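# Unwrap a straw and insert it into a lidded cup

## Task

Remove the straw from its paper sleeve and push it through the opening in the cup's lid until it reaches the bottom of the cup. Leave the sleeve lying on the table. The cup is not fixed in place and has to be standing upright at the end.

## Robot and tools

Robot: two UR-style six-joint arms, left_arm and right_arm, each carrying a Robotiq 2F-85 two-finger gripper and a wrist camera. The calibrated base of left_arm sits at (-0.026, +0.411, 0) m and right_arm at (-0.023, -0.485, 0) m, both facing almost straight along +x. A camera stand stands behind the arms.

Scene frame: the origin is at table-top height, halfway between the nominal bases. +z points up, +x points out over the table, and left_arm is on the +y side. The arm names do not match the left and right of the images. Printed hand positions and orientations can be off by a few centimetres, more at long reach.

Gripper frame: the fingers point along the gripper's +z, and they open and close along its y. end_effector_position is the spot between the pads when they are shut. The closed fingertips reach about 19 mm past it, and the open ones about 6 mm. A camera block juts about 10 cm toward the gripper's +x and turns with it.

The 18-number row is used by both execute_actions and move. Every value lies in [-1, 1], and both arms are always included. The order is left_arm dx, dy, dz, rx, ry, rz, left_gripper position, force_limit, speed, then the same nine for right_arm and right_gripper. dx..rz are offsets, not poses. They are measured from that arm's current Hand target, along the Hand target's own axes. 1.0 stands for 0.6 m of travel or 180 degrees, and rx, ry, rz together form one rotation vector. Sending six zeros re-requests the Hand target as it is. The gripper numbers are absolute commands, and a 0 there is a real command. To leave a gripper unchanged, repeat its last three values.

Gripper values: position +1 is fully open (85 mm). The pads touch at about -0.8, and -1 closes until something blocks the fingers. speed -1, 0 and +1 give about 20, 85 and 150 mm/s. force_limit raises the grip: after a slow close, about 30 N per pad at -1 and 100 N at +1. A fast close from a wider opening grips harder, roughly 120 to 245 N. Both values start at +1. A new force_limit or speed only takes effect together with a changed position (a change of at least 0.01). To grip more gently, open first.

execute_actions(actions, cameras): actions is a list of actions. Each action is a table of up to 15 rows, one per 1/30 s step, and a short table repeats its last row. Every row counts from the Hand target at the start of that action, so sending the same offset again moves the arm further. cameras takes names, ["all"] or []. An empty actions list returns all images and the full status.

move(target, speed, blend, stop_force, zero, blocking, cameras): target is one row or a list of up to 15 rows. All rows count from the same starting Hand targets, not from the row before. The gripper travels in straight lines, all paths finish together, and the whole move is capped at 10 s. speed is the path's top speed in m/s (0.002 to 3.6, default 0.25), with turning capped at twice that in rad/s. It can be one value or one per target. blend is a corner-rounding radius in m, and 0 stops at each target. stop_force is in N (3 to 120, one value for both arms): an arm's path ends when the wrist sensor feels that much push against its motion. zero (default true) re-zeros the sensor before the move. blocking=false returns early but cannot be combined with stop_force. Leave stop_force out when backing off a surface, and don't trust it while the gripper is rotating. The reply adds a move: line with the outcome, such as done, off_target, moving, held or fault, plus limits (paced = the command was clipped, held = steps were withheld).

Other tools:
- wait(seconds 0 to 10) holds the last commands.
- stop brakes a running move.
- zoom_image(camera, region [x0,y0,x1,y1]) enlarges part of the latest image, at most 504x504 px. Camera is cam_left_wrist or cam_right_wrist, both 672x504.
- zero_wrist_force(arm) tares the sensor.
- read_manual gives licence text only.
- finished_scene(scene) ends the scene and cannot be undone.

Result lines:
- Hand target is the last commanded pose, after clipping, and is the base for the next offsets. The gripper may rest short of it. If so, send the remaining distance as an offset.
- Positions are in m and velocities in m/s and rad/s, in the scene frame. Orientation is given as quat_wxyz.
- object_status: 0 moving, 1 blocked while opening, 2 blocked while closing (a grip), 3 reached the command or the pads met. A thin object can still be held at 3.
- position_measured is in counts: 3 open, 78 ≈ 60 mm, 130 ≈ 40 mm, 180 ≈ 20 mm, 230 pads together.
- Wrist force and torque are given along the gripper's own axes.
- Joint torques include the arm's own weight.
- Joint velocities "within noise" means the arm is still.
- MOTOR HOT warns that a motor is overheating.

Limits and hazards:
- The commanded orientation is clipped to within 32 degrees of the current one at each step.
- A clearance check can hold back commands that bring the arms close, but it does not always prevent contact. Any noticeable collision or press between the arms can fail the scene.
- Arms are stiff. Aiming even slightly past a firm contact can trigger a fault, which stops that arm for 10 s. Causes include about 150 N of outside force, a joint load limit, or overheating (a longer stop).
- Don't route paths close to an arm's own base.
- Fast moves overshoot and lag behind the command.
- Avoid drops, slams, hard squeezes on items still resting on something, and heavy twisting on the gripper.
- Nothing may fall or end up off the table. The cup is loose and can tip, and outside nudges may move loose items now and then.
- Grip the straw and the wrapper gently, and keep the cup upright throughout.

Each tool is called by a JSON object that holds its "fn" and its "kwargs", one argument or row to a line.

## Session

{"fn": "execute_actions", "kwargs": {
  "actions": []
}}

Scene clock: 0.00 s.
left_arm: end_effector_position=(+0.3738, +0.6806, +0.2281) position_measured=3 object_status=3 end_effector_quat_wxyz=(-0.076, +0.901, +0.128, +0.408) | right_arm: end_effector_position=(+0.4567, +0.0639, +0.1653) position_measured=3 object_status=3 end_effector_quat_wxyz=(-0.095, -0.531, +0.816, -0.208)
Joint positions: left_arm=[0.296 -1.796 2.505 -3.136 -1.553 -3.113] | right_arm=[4.261 -2.4 -0.783 -1.921 1.319 0.022]
Joint velocities: within noise
Joint torques (N m): no reading
Wrist force (N): no reading
Wrist torque (N m): no reading
Wrist force, peak (N): no reading
Hand target: left_arm +0.3738, +0.6806, +0.2281; -0.076, +0.901, +0.128, +0.408 | right_arm +0.4567, +0.0639, +0.1653; -0.095, -0.531, +0.816, -0.208
Tool commands: left_gripper/position=+1.0 left_gripper/force_limit=+1.0 left_gripper/speed=+1.0 right_gripper/position=+1.0 right_gripper/force_limit=+1.0 right_gripper/speed=+1.0

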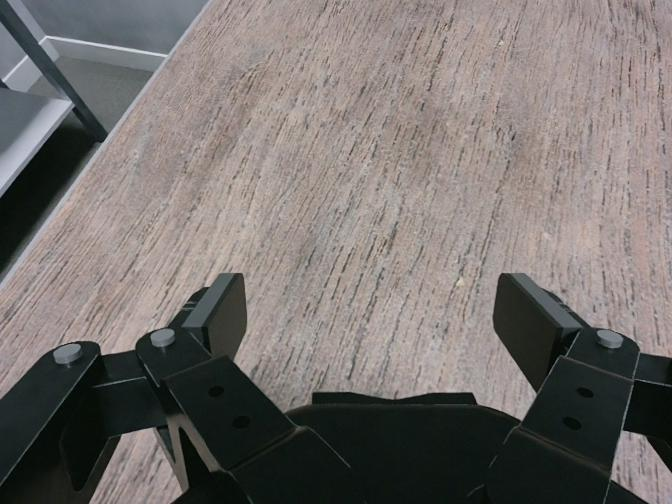

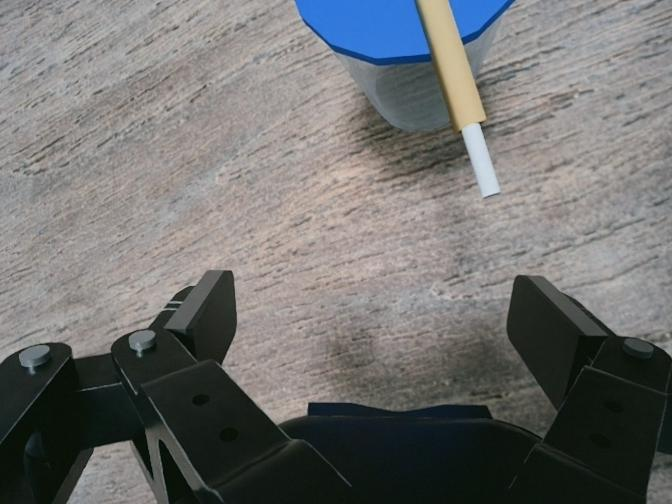

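{"fn": "move", "kwargs": {
  "target": [0,0,0,0,0,0,1,1,1,0.4865,-0.0957,-0.18,-0.0786,-0.1238,0,1,1,1],
  "cameras": ["cam_right_wrist"]
}}

Scene clock: 27.70 s.
left_arm: end_effector_position=(+0.3738, +0.6806, +0.2281) position_measured=3 object_status=3 end_effector_quat_wxyz=(-0.076, +0.901, +0.128, +0.408) | right_arm: end_effector_position=(+0.3798, -0.1500, +0.3854) position_measured=3 object_status=3 end_effector_quat_wxyz=(-0.001, -0.546, +0.838, -0.001)
Joint positions: left_arm=[0.296 -1.796 2.505 -3.136 -1.553 -3.113] | right_arm=[4.086 -1.617 -1.382 -1.715 1.57 -0.203]
Joint torques (N m): left_arm=[1.25 -10.72 -18.92 -3.65 0.39 -0.06] | right_arm=[5.66 31.4 45.03 5.4 -1.32 1.3]
Wrist force (N): left_arm=[0.0 0.1 0.0] | right_arm=[-1.0 0.7 0.3]
Wrist torque (N m): left_arm=[0.02 0.01 -0.01] | right_arm=[0.12 0.20 0.21]
Wrist force, peak (N): left_arm=[-0.3 0.1 0.2] | right_arm=[3.3 -5.5 -0.1]
Hand target: left_arm +0.3738, +0.6806, +0.2281; -0.076, +0.901, +0.128, +0.408 | right_arm +0.3798, -0.1499, +0.3856; -0.001, -0.546, +0.838, -0.001
Off the commanded pose: left_arm 0.000 m, 0 deg | right_arm 0.000 m, 0 deg.
move: done
Images, in order (width x height): cam_right_wrist 672x504.

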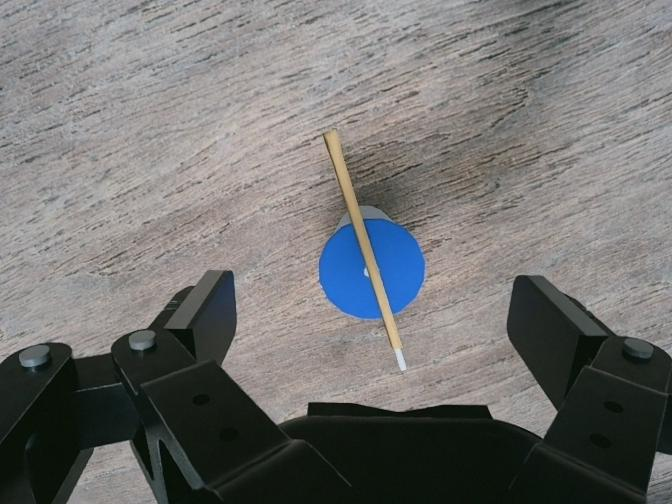

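{"fn": "zoom_image", "kwargs": {
  "camera": "cam_right_wrist",
  "region": [290, 110, 450, 390]
}}

Scaled by 1.800.

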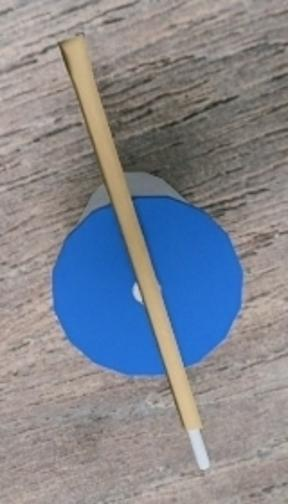

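{"fn": "move", "kwargs": {
  "target": [-0.0478,0.9677,-0.286,0.1478,-0.2467,-0.3471,1,1,1,0.0335,-0.0148,0.1417,0,0,-0.0933,1,1,1],
  "speed": 0.4,
  "cameras": ["all"]
}}

Scene clock: 64.30 s.
left_arm: end_effector_position=(+0.4030, +0.0795, +0.2996) position_measured=3 object_status=3 end_effector_quat_wxyz=(+0.000, +0.749, +0.662, +0.000) | right_arm: end_effector_position=(+0.3798, -0.1721, +0.3005) position_measured=3 object_status=3 end_effector_quat_wxyz=(-0.001, -0.662, +0.749, +0.000)
Joint positions: left_arm=[-0.914 -1.488 1.563 -1.645 -1.57 -5.496] | right_arm=[4.06 -1.576 -1.641 -1.496 1.57 -0.522]
Joint torques (N m): left_arm=[7.58 -36.78 -15.22 -3.29 -1.18 -1.57] | right_arm=[-2.59 39.95 45.27 -0.22 0.2 1.74]
Wrist force (N): left_arm=[-1.0 0.1 0.6] | right_arm=[-1.2 0.7 0.5]
Wrist torque (N m): left_arm=[0.02 0.51 0.05] | right_arm=[0.12 0.23 0.24]
Wrist force, peak (N): left_arm=[-0.1 -8.2 0.8] | right_arm=[-1.1 1.1 0.7]
Hand target: left_arm +0.4030, +0.0794, +0.2996; +0.000, +0.749, +0.663, +0.000 | right_arm +0.3798, -0.1720, +0.3006; -0.001, -0.662, +0.749, +0.000
Off the commanded pose: left_arm 0.000 m, 0 deg | right_arm 0.000 m, 0 deg.
move: done

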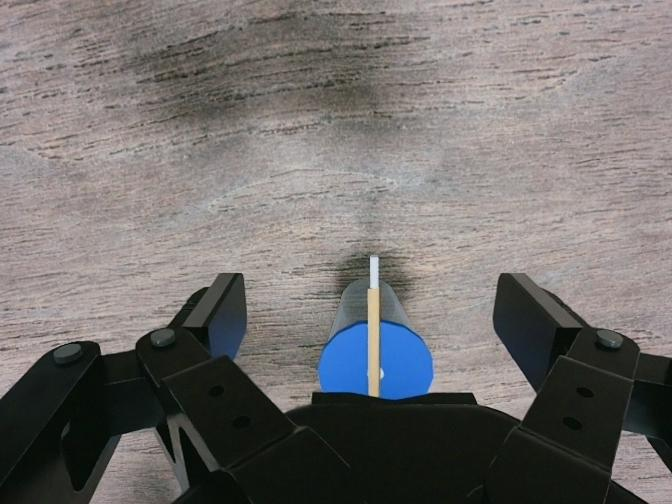

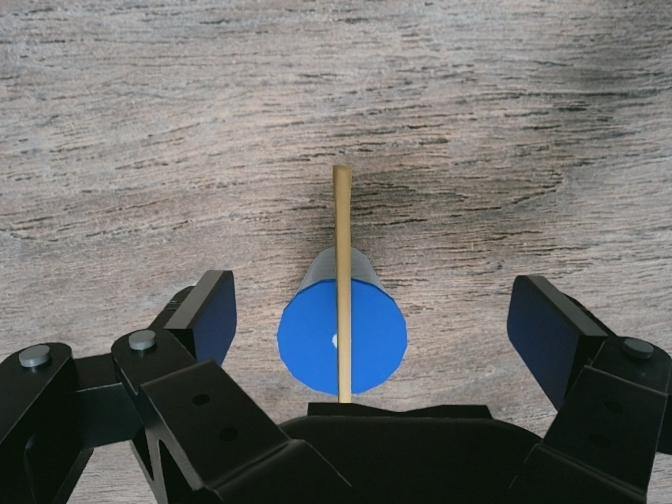

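{"fn": "move", "kwargs": {
  "target": [-0.0792,0.0257,0.246,0,0,0,1,1,1,0.015,-0.012,0.2475,0,0,0,1,1,1],
  "cameras": ["all"]
}}

Scene clock: 80.50 s.
left_arm: end_effector_position=(+0.4124, +0.0305, +0.1519) position_measured=3 object_status=3 end_effector_quat_wxyz=(-0.001, +0.749, +0.663, +0.000) | right_arm: end_effector_position=(+0.3857, -0.1822, +0.1520) position_measured=3 object_status=3 end_effector_quat_wxyz=(-0.001, -0.662, +0.749, +0.000)
Joint positions: left_arm=[-0.954 -1.31 1.742 -2.001 -1.571 -5.537] | right_arm=[4.038 -1.669 -1.938 -1.106 1.57 -0.545]
Joint torques (N m): left_arm=[7.84 -47.67 -37.67 -3.67 1.8 1.39] | right_arm=[9.99 47.28 35.55 4.16 -2.14 1.87]
Wrist force (N): left_arm=[-0.5 -0.6 0.4] | right_arm=[-1.1 1.2 0.6]
Wrist torque (N m): left_arm=[-0.06 0.44 0.06] | right_arm=[0.19 0.23 0.25]
Wrist force, peak (N): left_arm=[-1.3 0.0 3.7] | right_arm=[-1.7 0.5 -3.4]
Hand target: left_arm +0.4124, +0.0305, +0.1520; +0.000, +0.749, +0.663, +0.000 | right_arm +0.3857, -0.1821, +0.1521; -0.001, -0.662, +0.749, +0.000
Off the commanded pose: left_arm 0.000 m, 0 deg | right_arm 0.000 m, 0 deg.
move: done

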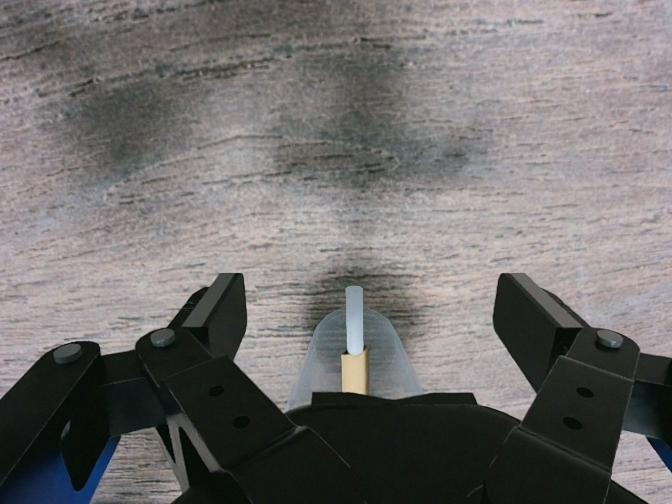

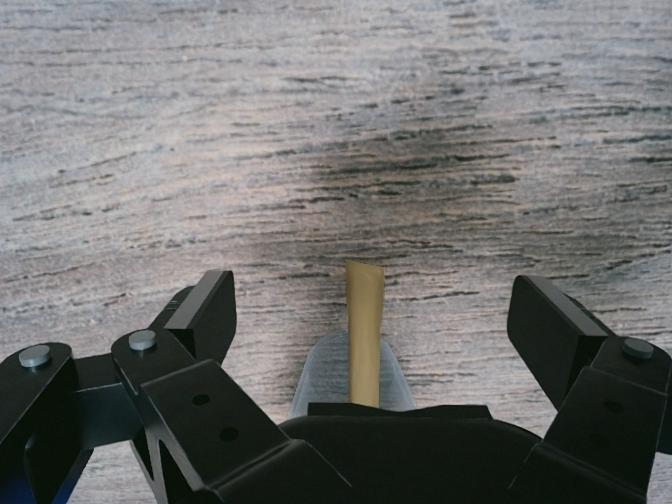

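{"fn": "move", "kwargs": {
  "target": [
    [-0.005,-0.0067,0,0,0,0,1,-1,-1,0,-0.0025,0,0,0,0,1,-1,-1],
    [-0.005,-0.0067,0,0,0,0,-1,-1,-1,0,-0.0025,0,0,0,0,-1,-1,-1]
  ],
  "cameras": ["all"]
}}

Scene clock: 92.50 s.
left_arm: end_effector_position=(+0.4081, +0.0280, +0.1520) position_measured=217 object_status=2 end_effector_quat_wxyz=(+0.000, +0.749, +0.663, +0.000) | right_arm: end_effector_position=(+0.3872, -0.1823, +0.1521) position_measured=224 object_status=0 end_effector_quat_wxyz=(-0.001, -0.662, +0.749, +0.000)
Joint positions: left_arm=[-0.963 -1.314 1.747 -2.003 -1.571 -5.545] | right_arm=[4.035 -1.672 -1.936 -1.107 1.57 -0.547]
Joint torques (N m): left_arm=[8.4 -22.9 -36.16 -0.41 -1.16 0.91] | right_arm=[-3.15 14.78 10.12 1.68 -0.93 1.76]
Wrist force (N): left_arm=[0.0 -0.4 0.3] | right_arm=[-0.5 1.2 0.4]
Wrist torque (N m): left_arm=[-0.07 0.45 0.02] | right_arm=[0.16 0.22 0.24]
Wrist force, peak (N): left_arm=[-1.3 -0.6 0.3] | right_arm=[-1.1 1.4 0.2]
Hand target: left_arm +0.4081, +0.0280, +0.1520; +0.000, +0.749, +0.663, +0.000 | right_arm +0.3872, -0.1823, +0.1521; -0.001, -0.662, +0.749, +0.000
Off the commanded pose: left_arm 0.000 m, 0 deg | right_arm 0.000 m, 0 deg.
move: done

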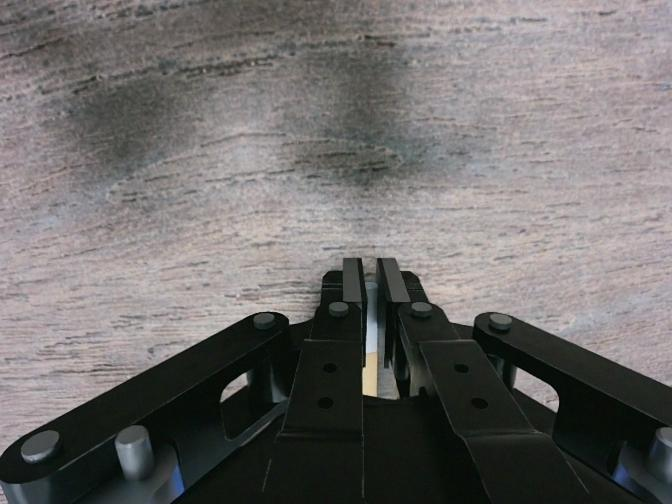

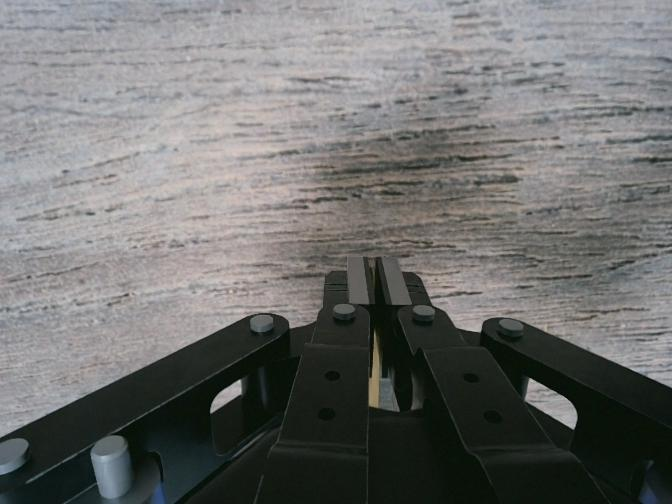

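{"fn": "move", "kwargs": {
  "target": [0,0,-0.1,0,0,0,-1,-1,-1,0,0,-0.1,0,0,0,-1,-1,-1],
  "speed": 0.15,
  "cameras": ["all"]
}}

Scene clock: 95.17 s.
left_arm: end_effector_position=(+0.4081, +0.0279, +0.2121) position_measured=217 object_status=2 end_effector_quat_wxyz=(+0.000, +0.749, +0.663, +0.000) | right_arm: end_effector_position=(+0.3873, -0.1821, +0.2123) position_measured=224 object_status=2 end_effector_quat_wxyz=(+0.000, -0.662, +0.749, +0.000)
Joint positions: left_arm=[-0.963 -1.364 1.646 -1.853 -1.571 -5.545] | right_arm=[4.035 -1.616 -1.831 -1.267 1.57 -0.547]
Joint torques (N m): left_arm=[2.53 -18.99 -6.74 -4.44 0.32 -0.94] | right_arm=[10.03 11.45 6.74 4.02 -1.21 1.95]
Wrist force (N): left_arm=[1.6 0.0 0.6] | right_arm=[0.9 1.3 0.6]
Wrist torque (N m): left_arm=[-0.05 0.39 0.01] | right_arm=[0.15 0.18 0.23]
Wrist force, peak (N): left_arm=[5.7 0.0 -0.2] | right_arm=[4.5 1.2 0.7]
Hand target: left_arm +0.4081, +0.0279, +0.2120; +0.000, +0.749, +0.663, +0.000 | right_arm +0.3872, -0.1822, +0.2121; -0.001, -0.662, +0.749, +0.000
Off the commanded pose: left_arm 0.000 m, 0 deg | right_arm 0.000 m, 0 deg.
move: done

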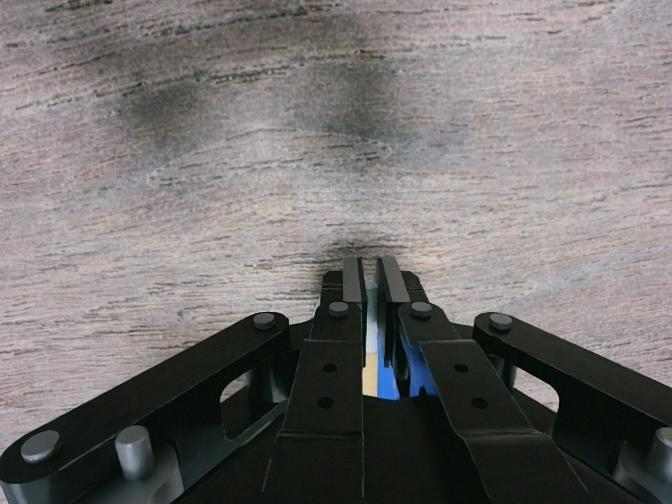

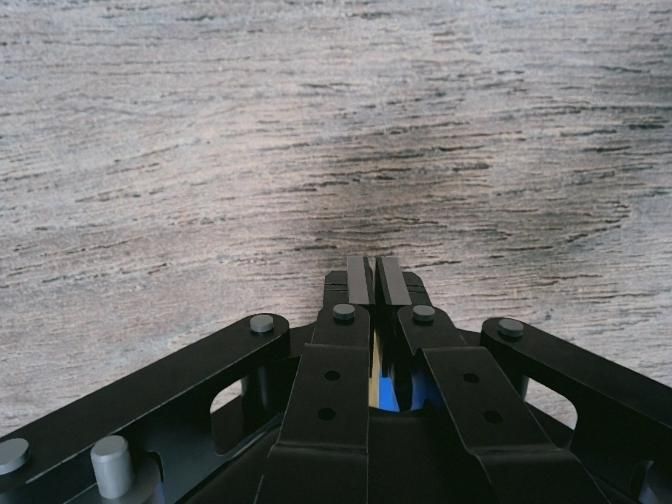

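{"fn": "move", "kwargs": {
  "target": [0.04,0,0,0,0,0,-1,-1,-1,0,0,0,0,0,0,-1,-1,-1],
  "speed": 0.05,
  "cameras": ["all"]
}}

Scene clock: 97.60 s.
left_arm: end_effector_position=(+0.4110, +0.0520, +0.2120) position_measured=217 object_status=2 end_effector_quat_wxyz=(+0.000, +0.749, +0.663, +0.000) | right_arm: end_effector_position=(+0.3872, -0.1821, +0.2121) position_measured=224 object_status=2 end_effector_quat_wxyz=(-0.001, -0.662, +0.749, +0.000)
Joint positions: left_arm=[-0.933 -1.395 1.684 -1.859 -1.571 -5.516] | right_arm=[4.036 -1.616 -1.831 -1.267 1.57 -0.547]
Joint torques (N m): left_arm=[-6.22 -18.27 -39.42 -4.64 1.52 -1.73] | right_arm=[-6.39 16.85 7.14 0.52 -0.63 1.96]
Wrist force (N): left_arm=[-0.5 0.2 0.9] | right_arm=[-1.6 0.9 0.3]
Wrist torque (N m): left_arm=[0.00 0.39 -0.06] | right_arm=[0.11 0.23 0.25]
Wrist force, peak (N): left_arm=[-15.0 0.0 0.2] | right_arm=[-16.2 4.6 0.3]
Hand target: left_arm +0.4110, +0.0518, +0.2120; +0.000, +0.749, +0.663, +0.000 | right_arm +0.3872, -0.1822, +0.2121; -0.001, -0.662, +0.749, +0.000
Off the commanded pose: left_arm 0.000 m, 0 deg | right_arm 0.000 m, 0 deg.
move: done

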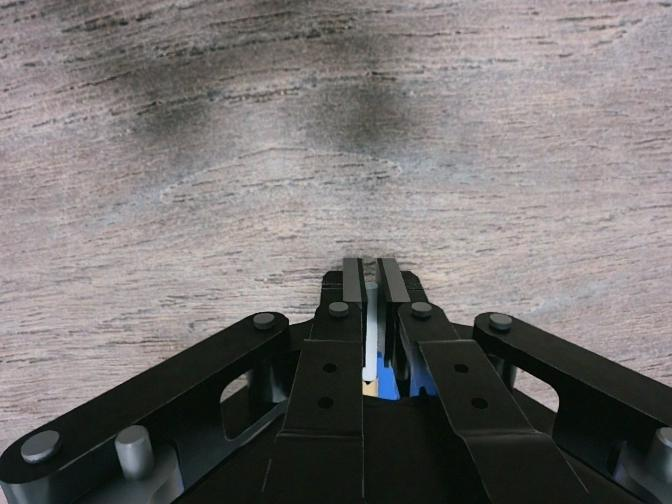

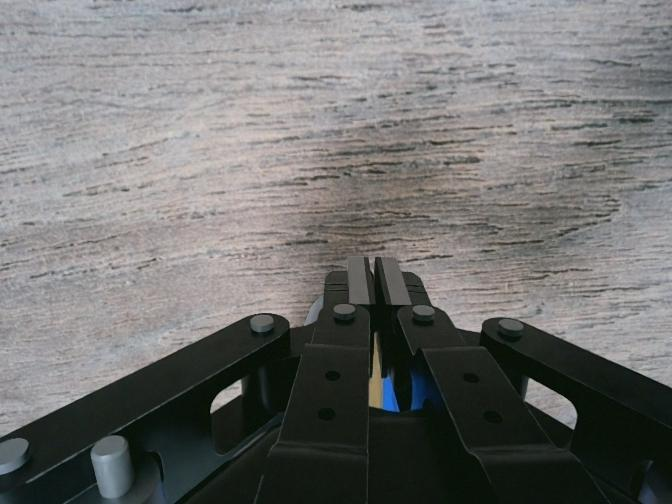

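{"fn": "move", "kwargs": {
  "target": [0.36,0,0,0,0,0,-1,-1,-1,0,0,0,0,0,0,-1,-1,-1],
  "speed": 0.12,
  "cameras": ["all"]
}}

Scene clock: 102.23 s.
left_arm: end_effector_position=(+0.4373, +0.2662, +0.2122) position_measured=217 object_status=2 end_effector_quat_wxyz=(+0.000, +0.749, +0.663, +0.000) | right_arm: end_effector_position=(+0.3872, -0.1822, +0.2121) position_measured=224 object_status=2 end_effector_quat_wxyz=(-0.001, -0.662, +0.749, +0.000)
Joint positions: left_arm=[-0.589 -1.586 1.893 -1.877 -1.57 -5.172] | right_arm=[4.036 -1.616 -1.831 -1.267 1.57 -0.547]
Joint torques (N m): left_arm=[0.11 -8.69 -38.95 0.08 -1.08 -0.59] | right_arm=[-10.83 45.75 8.27 1.56 0.62 1.99]
Wrist force (N): left_arm=[0.2 -0.3 0.6] | right_arm=[-1.0 0.8 0.4]
Wrist torque (N m): left_arm=[-0.05 0.34 -0.02] | right_arm=[0.12 0.21 0.25]
Wrist force, peak (N): left_arm=[-4.6 0.0 0.7] | right_arm=[-1.3 1.1 0.5]
Hand target: left_arm +0.4374, +0.2662, +0.2122; +0.000, +0.749, +0.663, +0.000 | right_arm +0.3872, -0.1822, +0.2121; -0.001, -0.662, +0.749, +0.000
Off the commanded pose: left_arm 0.000 m, 0 deg | right_arm 0.000 m, 0 deg.
move: done

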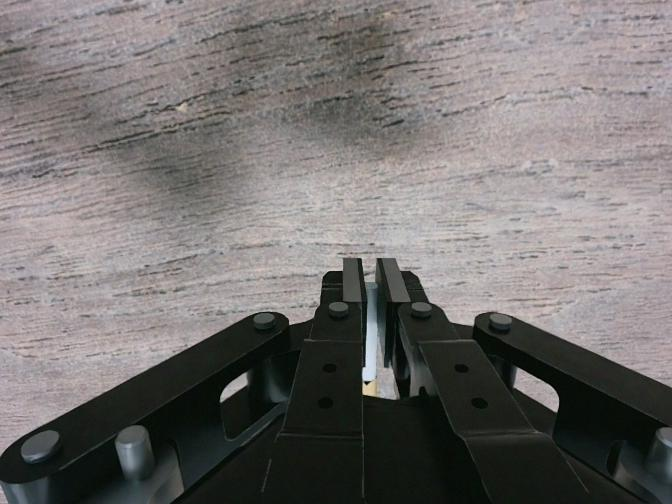

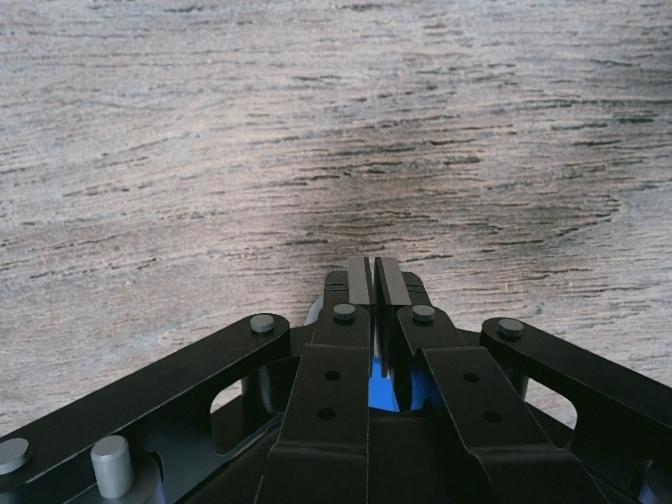

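{"fn": "move", "kwargs": {
  "target": [0,0,0,0,0,0,-1,-1,-1,-0.343,0.0087,-0.15,0,0,0,0.5,-1,0],
  "cameras": ["all"]
}}

Scene clock: 111.93 s.
left_arm: end_effector_position=(+0.4374, +0.2662, +0.2122) position_measured=217 object_status=2 end_effector_quat_wxyz=(+0.000, +0.749, +0.663, +0.000) | right_arm: end_effector_position=(+0.4074, +0.0228, +0.3016) position_measured=66 object_status=3 end_effector_quat_wxyz=(-0.001, -0.662, +0.749, +0.000)
Joint positions: left_arm=[-0.589 -1.586 1.892 -1.876 -1.57 -5.172] | right_arm=[4.204 -1.96 -1.174 -1.58 1.57 -0.378]
Joint torques (N m): left_arm=[8.11 -10.11 -39.5 0.07 -1.24 1.31] | right_arm=[-10.35 62.97 31.35 4.09 1.88 -2.14]
Wrist force (N): left_arm=[-0.2 -0.3 0.6] | right_arm=[-1.0 0.8 0.3]
Wrist torque (N m): left_arm=[-0.07 0.40 -0.02] | right_arm=[0.12 0.22 0.11]
Wrist force, peak (N): left_arm=[-0.3 -0.5 0.6] | right_arm=[-4.4 5.2 0.1]
Hand target: left_arm +0.4374, +0.2662, +0.2122; +0.000, +0.749, +0.663, +0.000 | right_arm +0.4074, +0.0228, +0.3018; -0.001, -0.662, +0.749, +0.000
Off the commanded pose: left_arm 0.000 m, 0 deg | right_arm 0.000 m, 0 deg.
move: done

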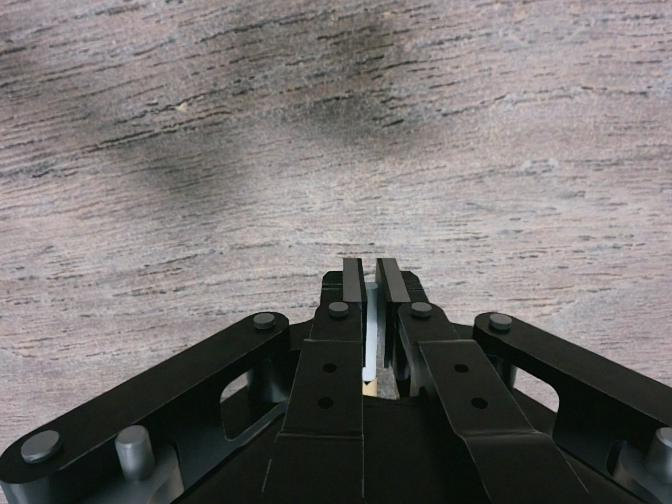

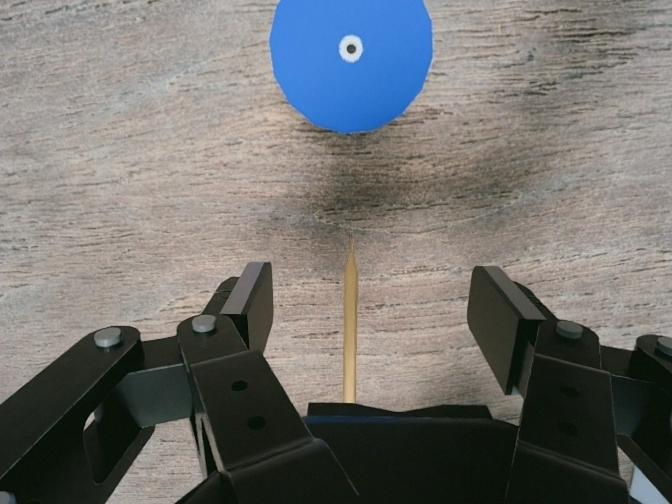

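{"fn": "zoom_image", "kwargs": {
  "camera": "cam_right_wrist",
  "region": [300, 20, 400, 80]
}}

{"fn": "zoom_image", "kwargs": {
  "camera": "cam_right_wrist",
  "region": [300, 220, 400, 420]
}}

Scaled by 5.040.

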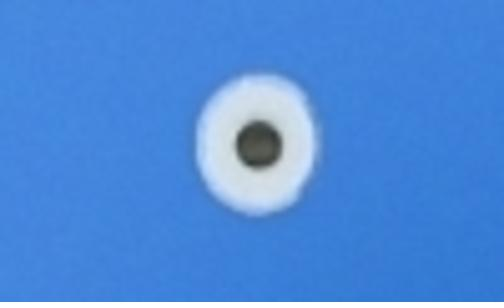

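Scaled by 2.520.

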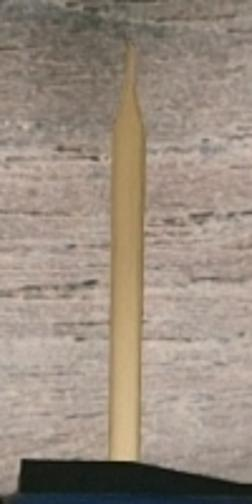

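{"fn": "move", "kwargs": {
  "target": [
    [0,0,0,0,0,0,-1,-1,-1,-0.03,-0.004,0.1493,0,0,0,0.5,-1,0],
    [0,0,0,0,0,0,-1,-1,-1,-0.03,-0.004,0.1493,0,0,0,-1,0.3,-1]
  ],
  "cameras": ["all"]
}}

Scene clock: 128.13 s.
left_arm: end_effector_position=(+0.4374, +0.2662, +0.2122) position_measured=217 object_status=2 end_effector_quat_wxyz=(+0.000, +0.749, +0.663, +0.000) | right_arm: end_effector_position=(+0.4120, +0.0403, +0.2122) position_measured=231 object_status=0 end_effector_quat_wxyz=(-0.001, -0.662, +0.749, +0.000)
Joint positions: left_arm=[-0.589 -1.586 1.892 -1.876 -1.57 -5.172] | right_arm=[4.211 -2.022 -1.314 -1.378 1.57 -0.372]
Joint torques (N m): left_arm=[8.02 -10.15 -39.52 0.2 -1.3 0.74] | right_arm=[-10.35 70.47 44.69 5.33 -2.04 -2.64]
Wrist force (N): left_arm=[-0.5 -0.2 0.5] | right_arm=[-1.6 0.7 -0.1]
Wrist torque (N m): left_arm=[-0.06 0.38 -0.05] | right_arm=[0.08 0.25 0.11]
Wrist force, peak (N): left_arm=[0.0 -0.5 0.8] | right_arm=[-2.1 0.6 3.4]
Hand target: left_arm +0.4374, +0.2662, +0.2122; +0.000, +0.749, +0.663, +0.000 | right_arm +0.4120, +0.0403, +0.2122; -0.001, -0.662, +0.749, +0.000
Off the commanded pose: left_arm 0.000 m, 0 deg | right_arm 0.000 m, 0 deg.
move: done

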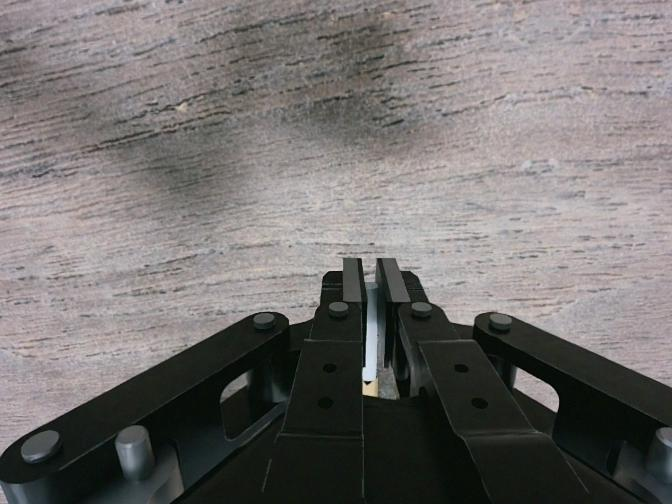

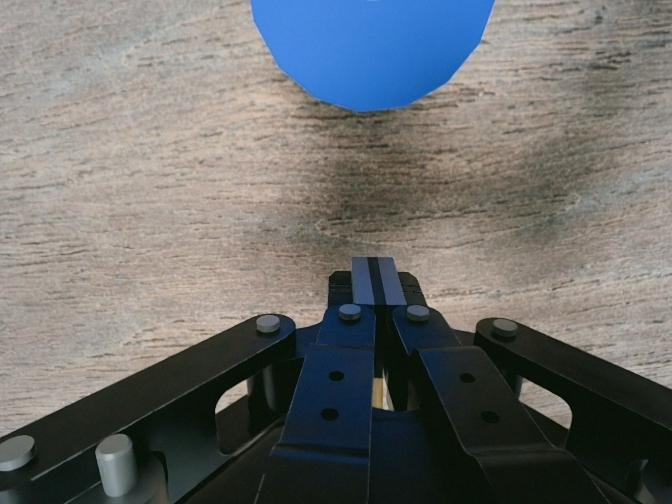

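{"fn": "move", "kwargs": {
  "target": [0.04,0,0,0,0,0,-1,-1,-1,0,0,0,0,0,0,-1,0.3,-1],
  "speed": 0.05,
  "cameras": ["all"]
}}

Scene clock: 131.57 s.
left_arm: end_effector_position=(+0.4403, +0.2901, +0.2122) position_measured=217 object_status=2 end_effector_quat_wxyz=(+0.000, +0.749, +0.663, +0.000) end_effector_velocity=(+0.000, -0.001, +0.000) end_effector_angular_velocity=(+0.000, +0.000, +0.002) | right_arm: end_effector_position=(+0.4120, +0.0403, +0.2122) position_measured=231 object_status=3 end_effector_quat_wxyz=(-0.001, -0.662, +0.749, +0.000)
Joint positions: left_arm=[-0.542 -1.596 1.902 -1.876 -1.57 -5.125] | right_arm=[4.211 -2.022 -1.314 -1.378 1.57 -0.372]
Joint velocities: left_arm=[-0.003 -0.001 0 0 0 -0.005] | right_arm=[within noise]
Joint torques (N m): left_arm=[-5.66 -24.63 -18.64 0.08 2.04 -1.71] | right_arm=[-10.12 70.12 43.05 5.21 -2.07 -2.57]
Wrist force (N): left_arm=[-0.2 -0.2 0.3] | right_arm=[-1.8 0.6 0.2]
Wrist torque (N m): left_arm=[-0.07 0.36 -0.06] | right_arm=[0.07 0.28 0.11]
Wrist force, peak (N): left_arm=[-2.1 -1.3 1.3] | right_arm=[-2.1 0.8 -0.1]
Hand target: left_arm +0.4403, +0.2900, +0.2122; +0.000, +0.749, +0.663, +0.000 | right_arm +0.4120, +0.0403, +0.2122; -0.001, -0.662, +0.749, +0.000
Off the commanded pose: left_arm 0.000 m, 0 deg | right_arm 0.000 m, 0 deg.
move: done

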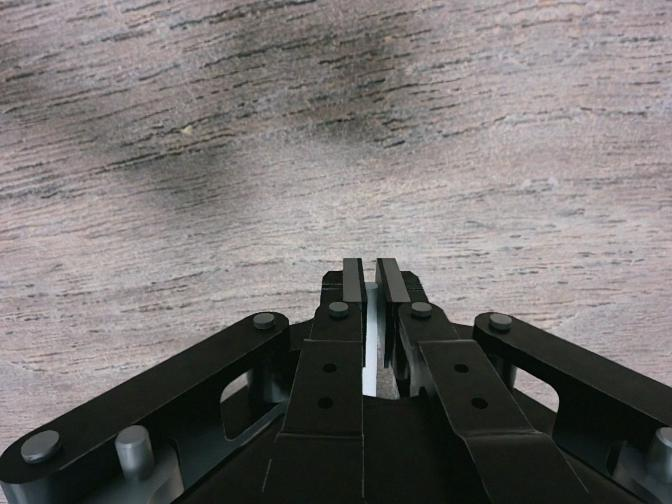

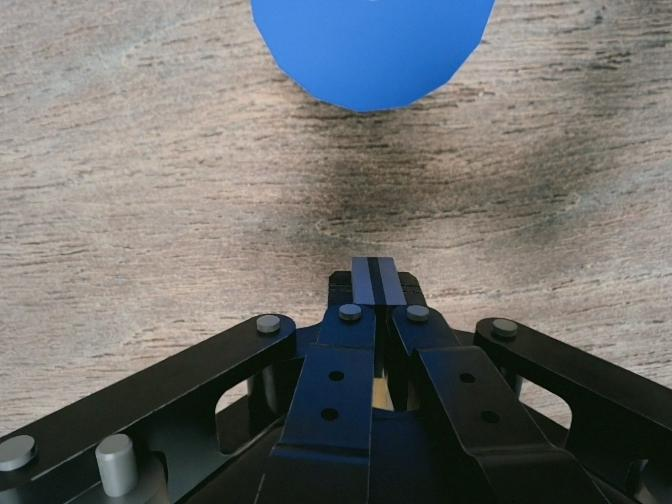

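{"fn": "move", "kwargs": {
  "target": [0.36,0,0,0,0,0,-1,-1,-1,0,0,0,0,0,0,-1,0.3,-1],
  "speed": 0.1,
  "cameras": ["all"]
}}

Scene clock: 136.40 s.
left_arm: end_effector_position=(+0.4668, +0.5043, +0.2123) position_measured=217 object_status=2 end_effector_quat_wxyz=(+0.000, +0.749, +0.663, +0.000) | right_arm: end_effector_position=(+0.4120, +0.0403, +0.2122) position_measured=231 object_status=3 end_effector_quat_wxyz=(-0.001, -0.662, +0.749, +0.000)
Joint positions: left_arm=[-0.09 -1.547 1.853 -1.876 -1.57 -4.673] | right_arm=[4.211 -2.022 -1.314 -1.378 1.57 -0.372]
Joint torques (N m): left_arm=[1.66 -42.53 -5.61 0.1 -1.25 -0.67] | right_arm=[-10.18 69.41 40.87 5.22 -1.93 -2.53]
Wrist force (N): left_arm=[0.0 -0.3 1.0] | right_arm=[-1.3 0.6 0.1]
Wrist torque (N m): left_arm=[-0.03 0.37 -0.01] | right_arm=[0.11 0.26 0.11]
Wrist force, peak (N): left_arm=[-4.5 -0.6 0.6] | right_arm=[-1.9 0.8 0.2]
Hand target: left_arm +0.4667, +0.5044, +0.2123; +0.000, +0.749, +0.663, +0.000 | right_arm +0.4120, +0.0403, +0.2122; -0.001, -0.662, +0.749, +0.000
Off the commanded pose: left_arm 0.000 m, 0 deg | right_arm 0.000 m, 0 deg.
move: done

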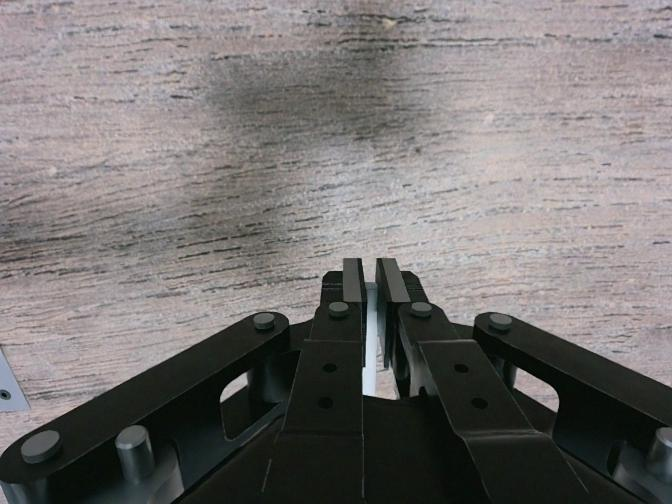

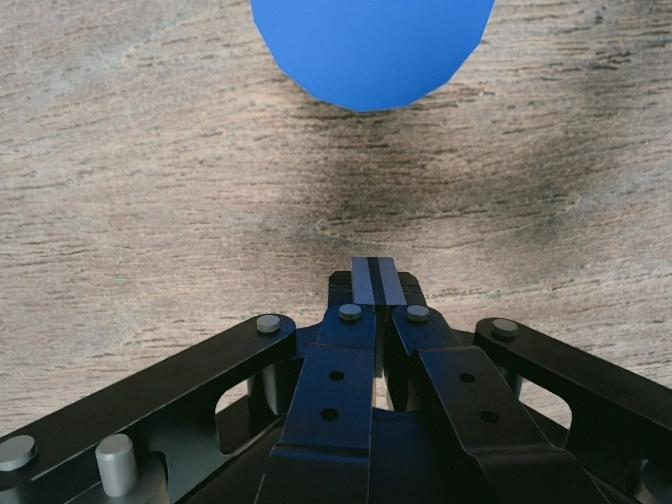

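{"fn": "zoom_image", "kwargs": {
  "camera": "cam_right_wrist",
  "region": [340, 340, 420, 420]
}}

{"fn": "zoom_image", "kwargs": {
  "camera": "cam_left_wrist",
  "region": [330, 340, 420, 410]
}}

Scaled by 6.300.

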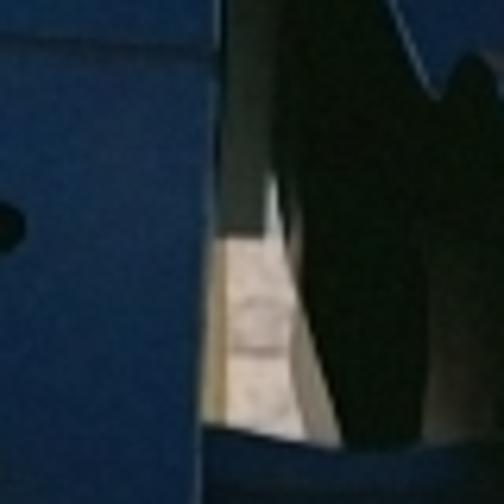

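Scaled by 5.600.

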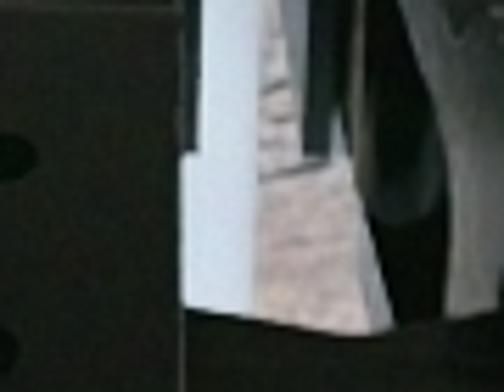

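{"fn": "move", "kwargs": {
  "target": [
    [-0.09,-0.03,-0.3462,0,0,0.3,-1,-1,-1,0.0475,0.2493,-0.0967,0,0,0,-1,0.3,-1],
    [-0.1821,-0.056,-0.3462,0,0,0.7317,-1,-1,-1,0.5952,0.1987,0.02,0,0,0,-1,0.3,-1]
  ],
  "speed": 0.35,
  "blend": [0.05,0],
  "cameras": ["all"]
}}

Scene clock: 167.53 s.
left_arm: end_effector_position=(+0.4200, +0.3998, +0.4200) position_measured=217 object_status=2 end_effector_quat_wxyz=(+0.000, +0.911, -0.412, +0.000) | right_arm: end_effector_position=(+0.2497, -0.2996, +0.2007) position_measured=231 object_status=3 end_effector_quat_wxyz=(-0.001, -0.662, +0.749, +0.000)
Joint positions: left_arm=[-0.336 -1.7 1.46 -1.331 -1.57 -2.621] | right_arm=[4.148 -1.137 -2.237 -1.34 1.57 -0.434]
Joint torques (N m): left_arm=[8.68 -11.6 -23.96 -1 -0.07 1.4] | right_arm=[5.46 -1.3 45.21 5.1 1.84 1.25]
Wrist force (N): left_arm=[0.2 -0.1 0.6] | right_arm=[-1.4 0.6 0.1]
Wrist torque (N m): left_arm=[0.04 0.34 -0.03] | right_arm=[0.11 0.28 0.23]
Wrist force, peak (N): left_arm=[0.0 0.0 3.1] | right_arm=[-2.3 2.1 -0.1]
Hand target: left_arm +0.4201, +0.3999, +0.4200; +0.000, +0.911, -0.412, +0.000 | right_arm +0.2497, -0.2995, +0.2008; -0.001, -0.662, +0.749, +0.000
Off the commanded pose: left_arm 0.000 m, 0 deg | right_arm 0.000 m, 0 deg.
move: done

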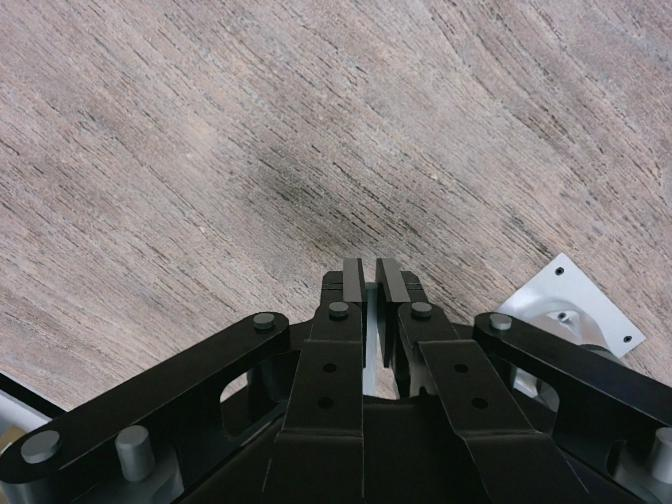

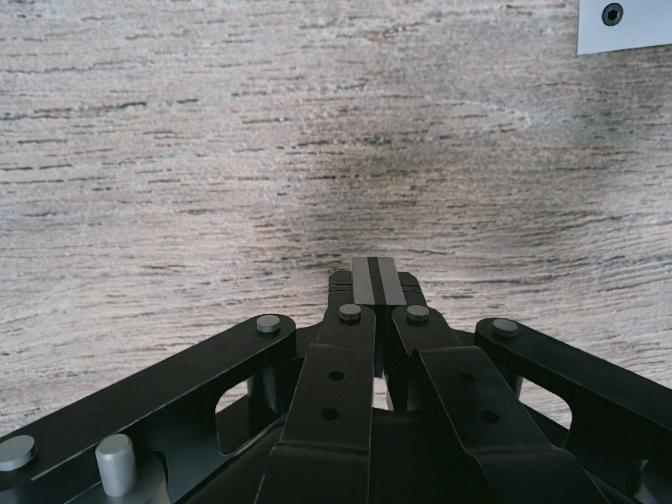

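{"fn": "zoom_image", "kwargs": {
  "camera": "cam_right_wrist",
  "region": [340, 340, 420, 420]
}}

{"fn": "zoom_image", "kwargs": {
  "camera": "cam_left_wrist",
  "region": [0, 360, 120, 504]
}}

Scaled by 6.300.

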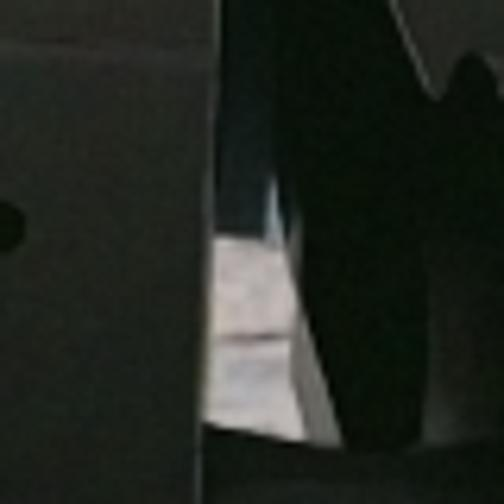

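Scaled by 3.500.

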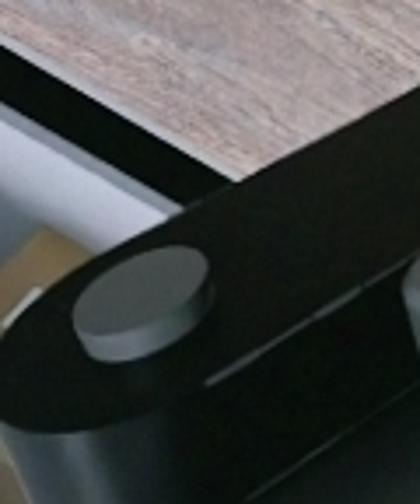

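{"fn": "move", "kwargs": {
  "target": [0.1,0.05,-0.02,0,0,0,-1,-1,-1,0,0,0,0,0,0,-1,0.3,-1],
  "speed": 0.3,
  "cameras": ["cam_left_wrist"]
}}

Scene clock: 174.83 s.
left_arm: end_effector_position=(+0.4371, +0.3350, +0.4319) position_measured=217 object_status=2 end_effector_quat_wxyz=(+0.000, +0.911, -0.412, +0.000) | right_arm: end_effector_position=(+0.2497, -0.2995, +0.2008) position_measured=231 object_status=3 end_effector_quat_wxyz=(-0.001, -0.662, +0.749, +0.000)
Joint positions: left_arm=[-0.458 -1.637 1.373 -1.306 -1.57 -2.743] | right_arm=[4.148 -1.137 -2.237 -1.34 1.57 -0.434]
Joint torques (N m): left_arm=[1.18 -37.39 -7.08 -6.09 1.75 0.42] | right_arm=[9.89 -6.45 45 5.47 1.71 -2.32]
Wrist force (N): left_arm=[0.4 -0.4 0.6] | right_arm=[-1.3 0.7 0.1]
Wrist torque (N m): left_arm=[-0.04 0.31 0.06] | right_arm=[0.12 0.26 0.23]
Wrist force, peak (N): left_arm=[5.6 3.7 0.3] | right_arm=[-1.6 0.6 0.2]
Hand target: left_arm +0.4371, +0.3350, +0.4319; +0.000, +0.911, -0.412, +0.000 | right_arm +0.2497, -0.2995, +0.2008; -0.001, -0.662, +0.749, +0.000
Off the commanded pose: left_arm 0.000 m, 0 deg | right_arm 0.000 m, 0 deg.
move: done
Images, in order (width x height): cam_left_wrist 672x504.

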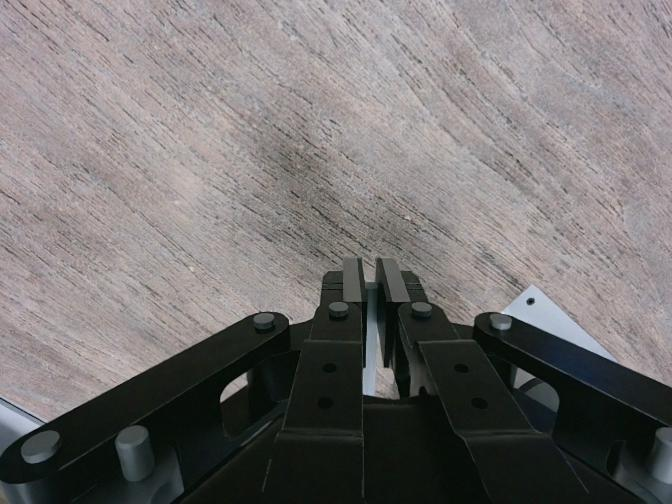

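{"fn": "move", "kwargs": {
  "target": [0.3582,0.4633,-0.03,0,0.5,0,-1,-1,-1,0,0,0,0,0,0,-1,0.3,-1],
  "speed": 0.35,
  "cameras": ["cam_left_wrist"]
}}

Scene clock: 180.87 s.
left_arm: end_effector_position=(+0.3700, -0.0100, +0.4498) position_measured=217 object_status=2 end_effector_quat_wxyz=(+0.291, +0.644, -0.292, +0.644) end_effector_velocity=(+0.000, +0.001, +0.001) end_effector_angular_velocity=(-0.005, -0.001, +0.000) | right_arm: end_effector_position=(+0.2497, -0.2995, +0.2008) position_measured=231 object_status=3 end_effector_quat_wxyz=(-0.001, -0.662, +0.749, +0.000)
Joint positions: left_arm=[-1.223 -1.618 2.266 -3.789 -1.205 -3.142] | right_arm=[4.148 -1.137 -2.237 -1.34 1.57 -0.434]
Joint velocities: left_arm=[0 -0.001 0.001 -0.005 0 -0.001] | right_arm=[within noise]
Joint torques (N m): left_arm=[-0.46 -11.33 -2.25 -5.22 0.65 -0.98] | right_arm=[10.08 -6.54 44.46 5.3 1.27 -0.86]
Wrist force (N): left_arm=[0.9 0.3 -0.4] | right_arm=[-1.3 0.6 0.2]
Wrist torque (N m): left_arm=[-0.07 -0.50 -0.04] | right_arm=[0.10 0.26 0.23]
Wrist force, peak (N): left_arm=[0.7 7.0 0.5] | right_arm=[-1.6 0.7 0.2]
Hand target: left_arm +0.3700, -0.0099, +0.4497; +0.291, +0.644, -0.292, +0.644 | right_arm +0.2497, -0.2995, +0.2008; -0.001, -0.662, +0.749, +0.000
Off the commanded pose: left_arm 0.000 m, 0 deg | right_arm 0.000 m, 0 deg.
move: done
Images, in order (width x height): cam_left_wrist 672x504.

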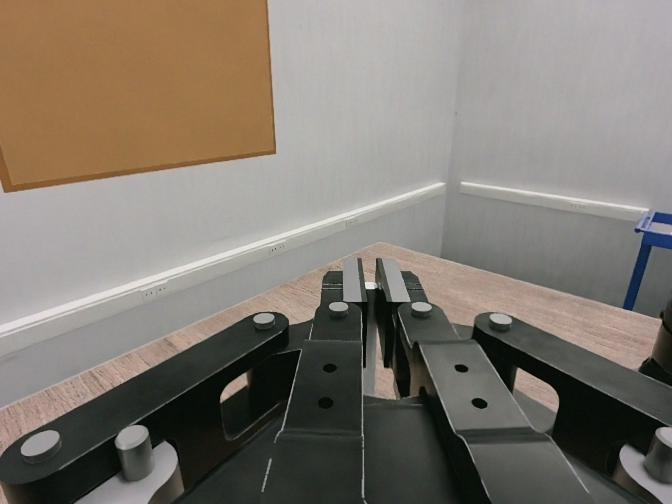

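{"fn": "move", "kwargs": {
  "target": [0,0,0,0,0,0,-1,-1,-1,0,0,0.285,0,0,0,-1,0.3,-1],
  "speed": 0.1,
  "stop_force": 8,
  "cameras": ["all"]
}}

Scene clock: 185.97 s.
left_arm: end_effector_position=(+0.3700, -0.0099, +0.4497) position_measured=217 object_status=2 end_effector_quat_wxyz=(+0.291, +0.644, -0.292, +0.644) | right_arm: end_effector_position=(+0.2497, -0.2997, +0.0298) position_measured=231 object_status=3 end_effector_quat_wxyz=(-0.001, -0.662, +0.749, +0.000)
Joint positions: left_arm=[-1.223 -1.618 2.267 -3.789 -1.205 -3.142] | right_arm=[4.148 -1.446 -2.556 -0.712 1.57 -0.435]
Joint torques (N m): left_arm=[-5.5 -14.72 -4.08 -0.82 1.28 0.32] | right_arm=[-10.82 27.54 35.8 5.12 1.82 -2.57]
Wrist force (N): left_arm=[0.8 0.4 -0.4] | right_arm=[-1.4 0.7 0.4]
Wrist torque (N m): left_arm=[-0.06 -0.48 -0.04] | right_arm=[0.13 0.29 0.22]
Wrist force, peak (N): left_arm=[1.3 0.3 -0.4] | right_arm=[-2.6 -0.1 -3.0]
Hand target: left_arm +0.3700, -0.0099, +0.4497; +0.291, +0.644, -0.292, +0.644 | right_arm +0.2497, -0.2997, +0.0298; -0.001, -0.662, +0.749, +0.000
Off the commanded pose: left_arm 0.000 m, 0 deg | right_arm 0.000 m, 0 deg.
move: done

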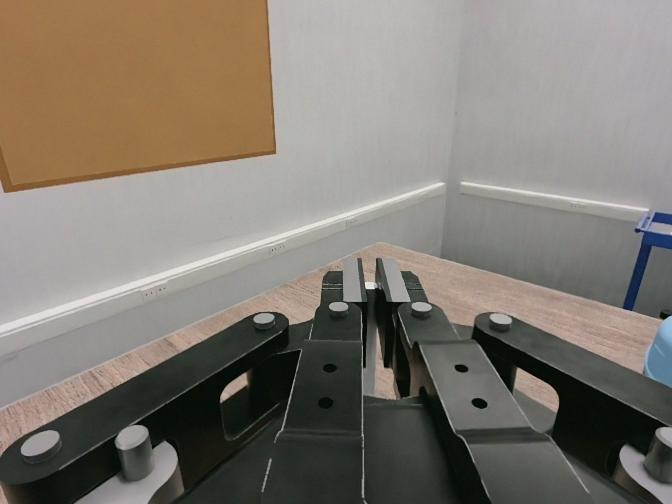

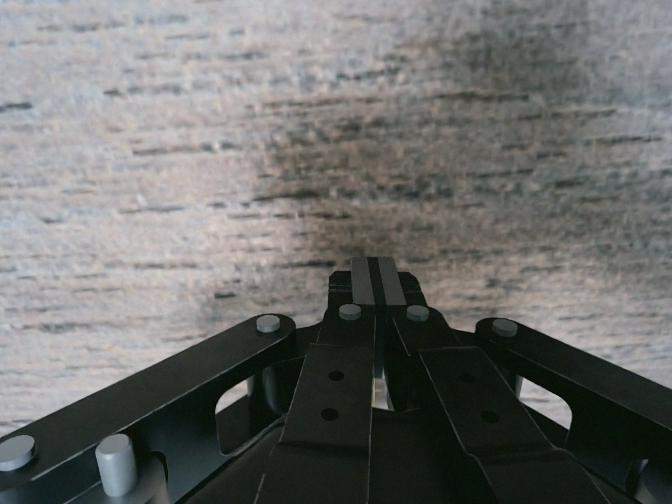

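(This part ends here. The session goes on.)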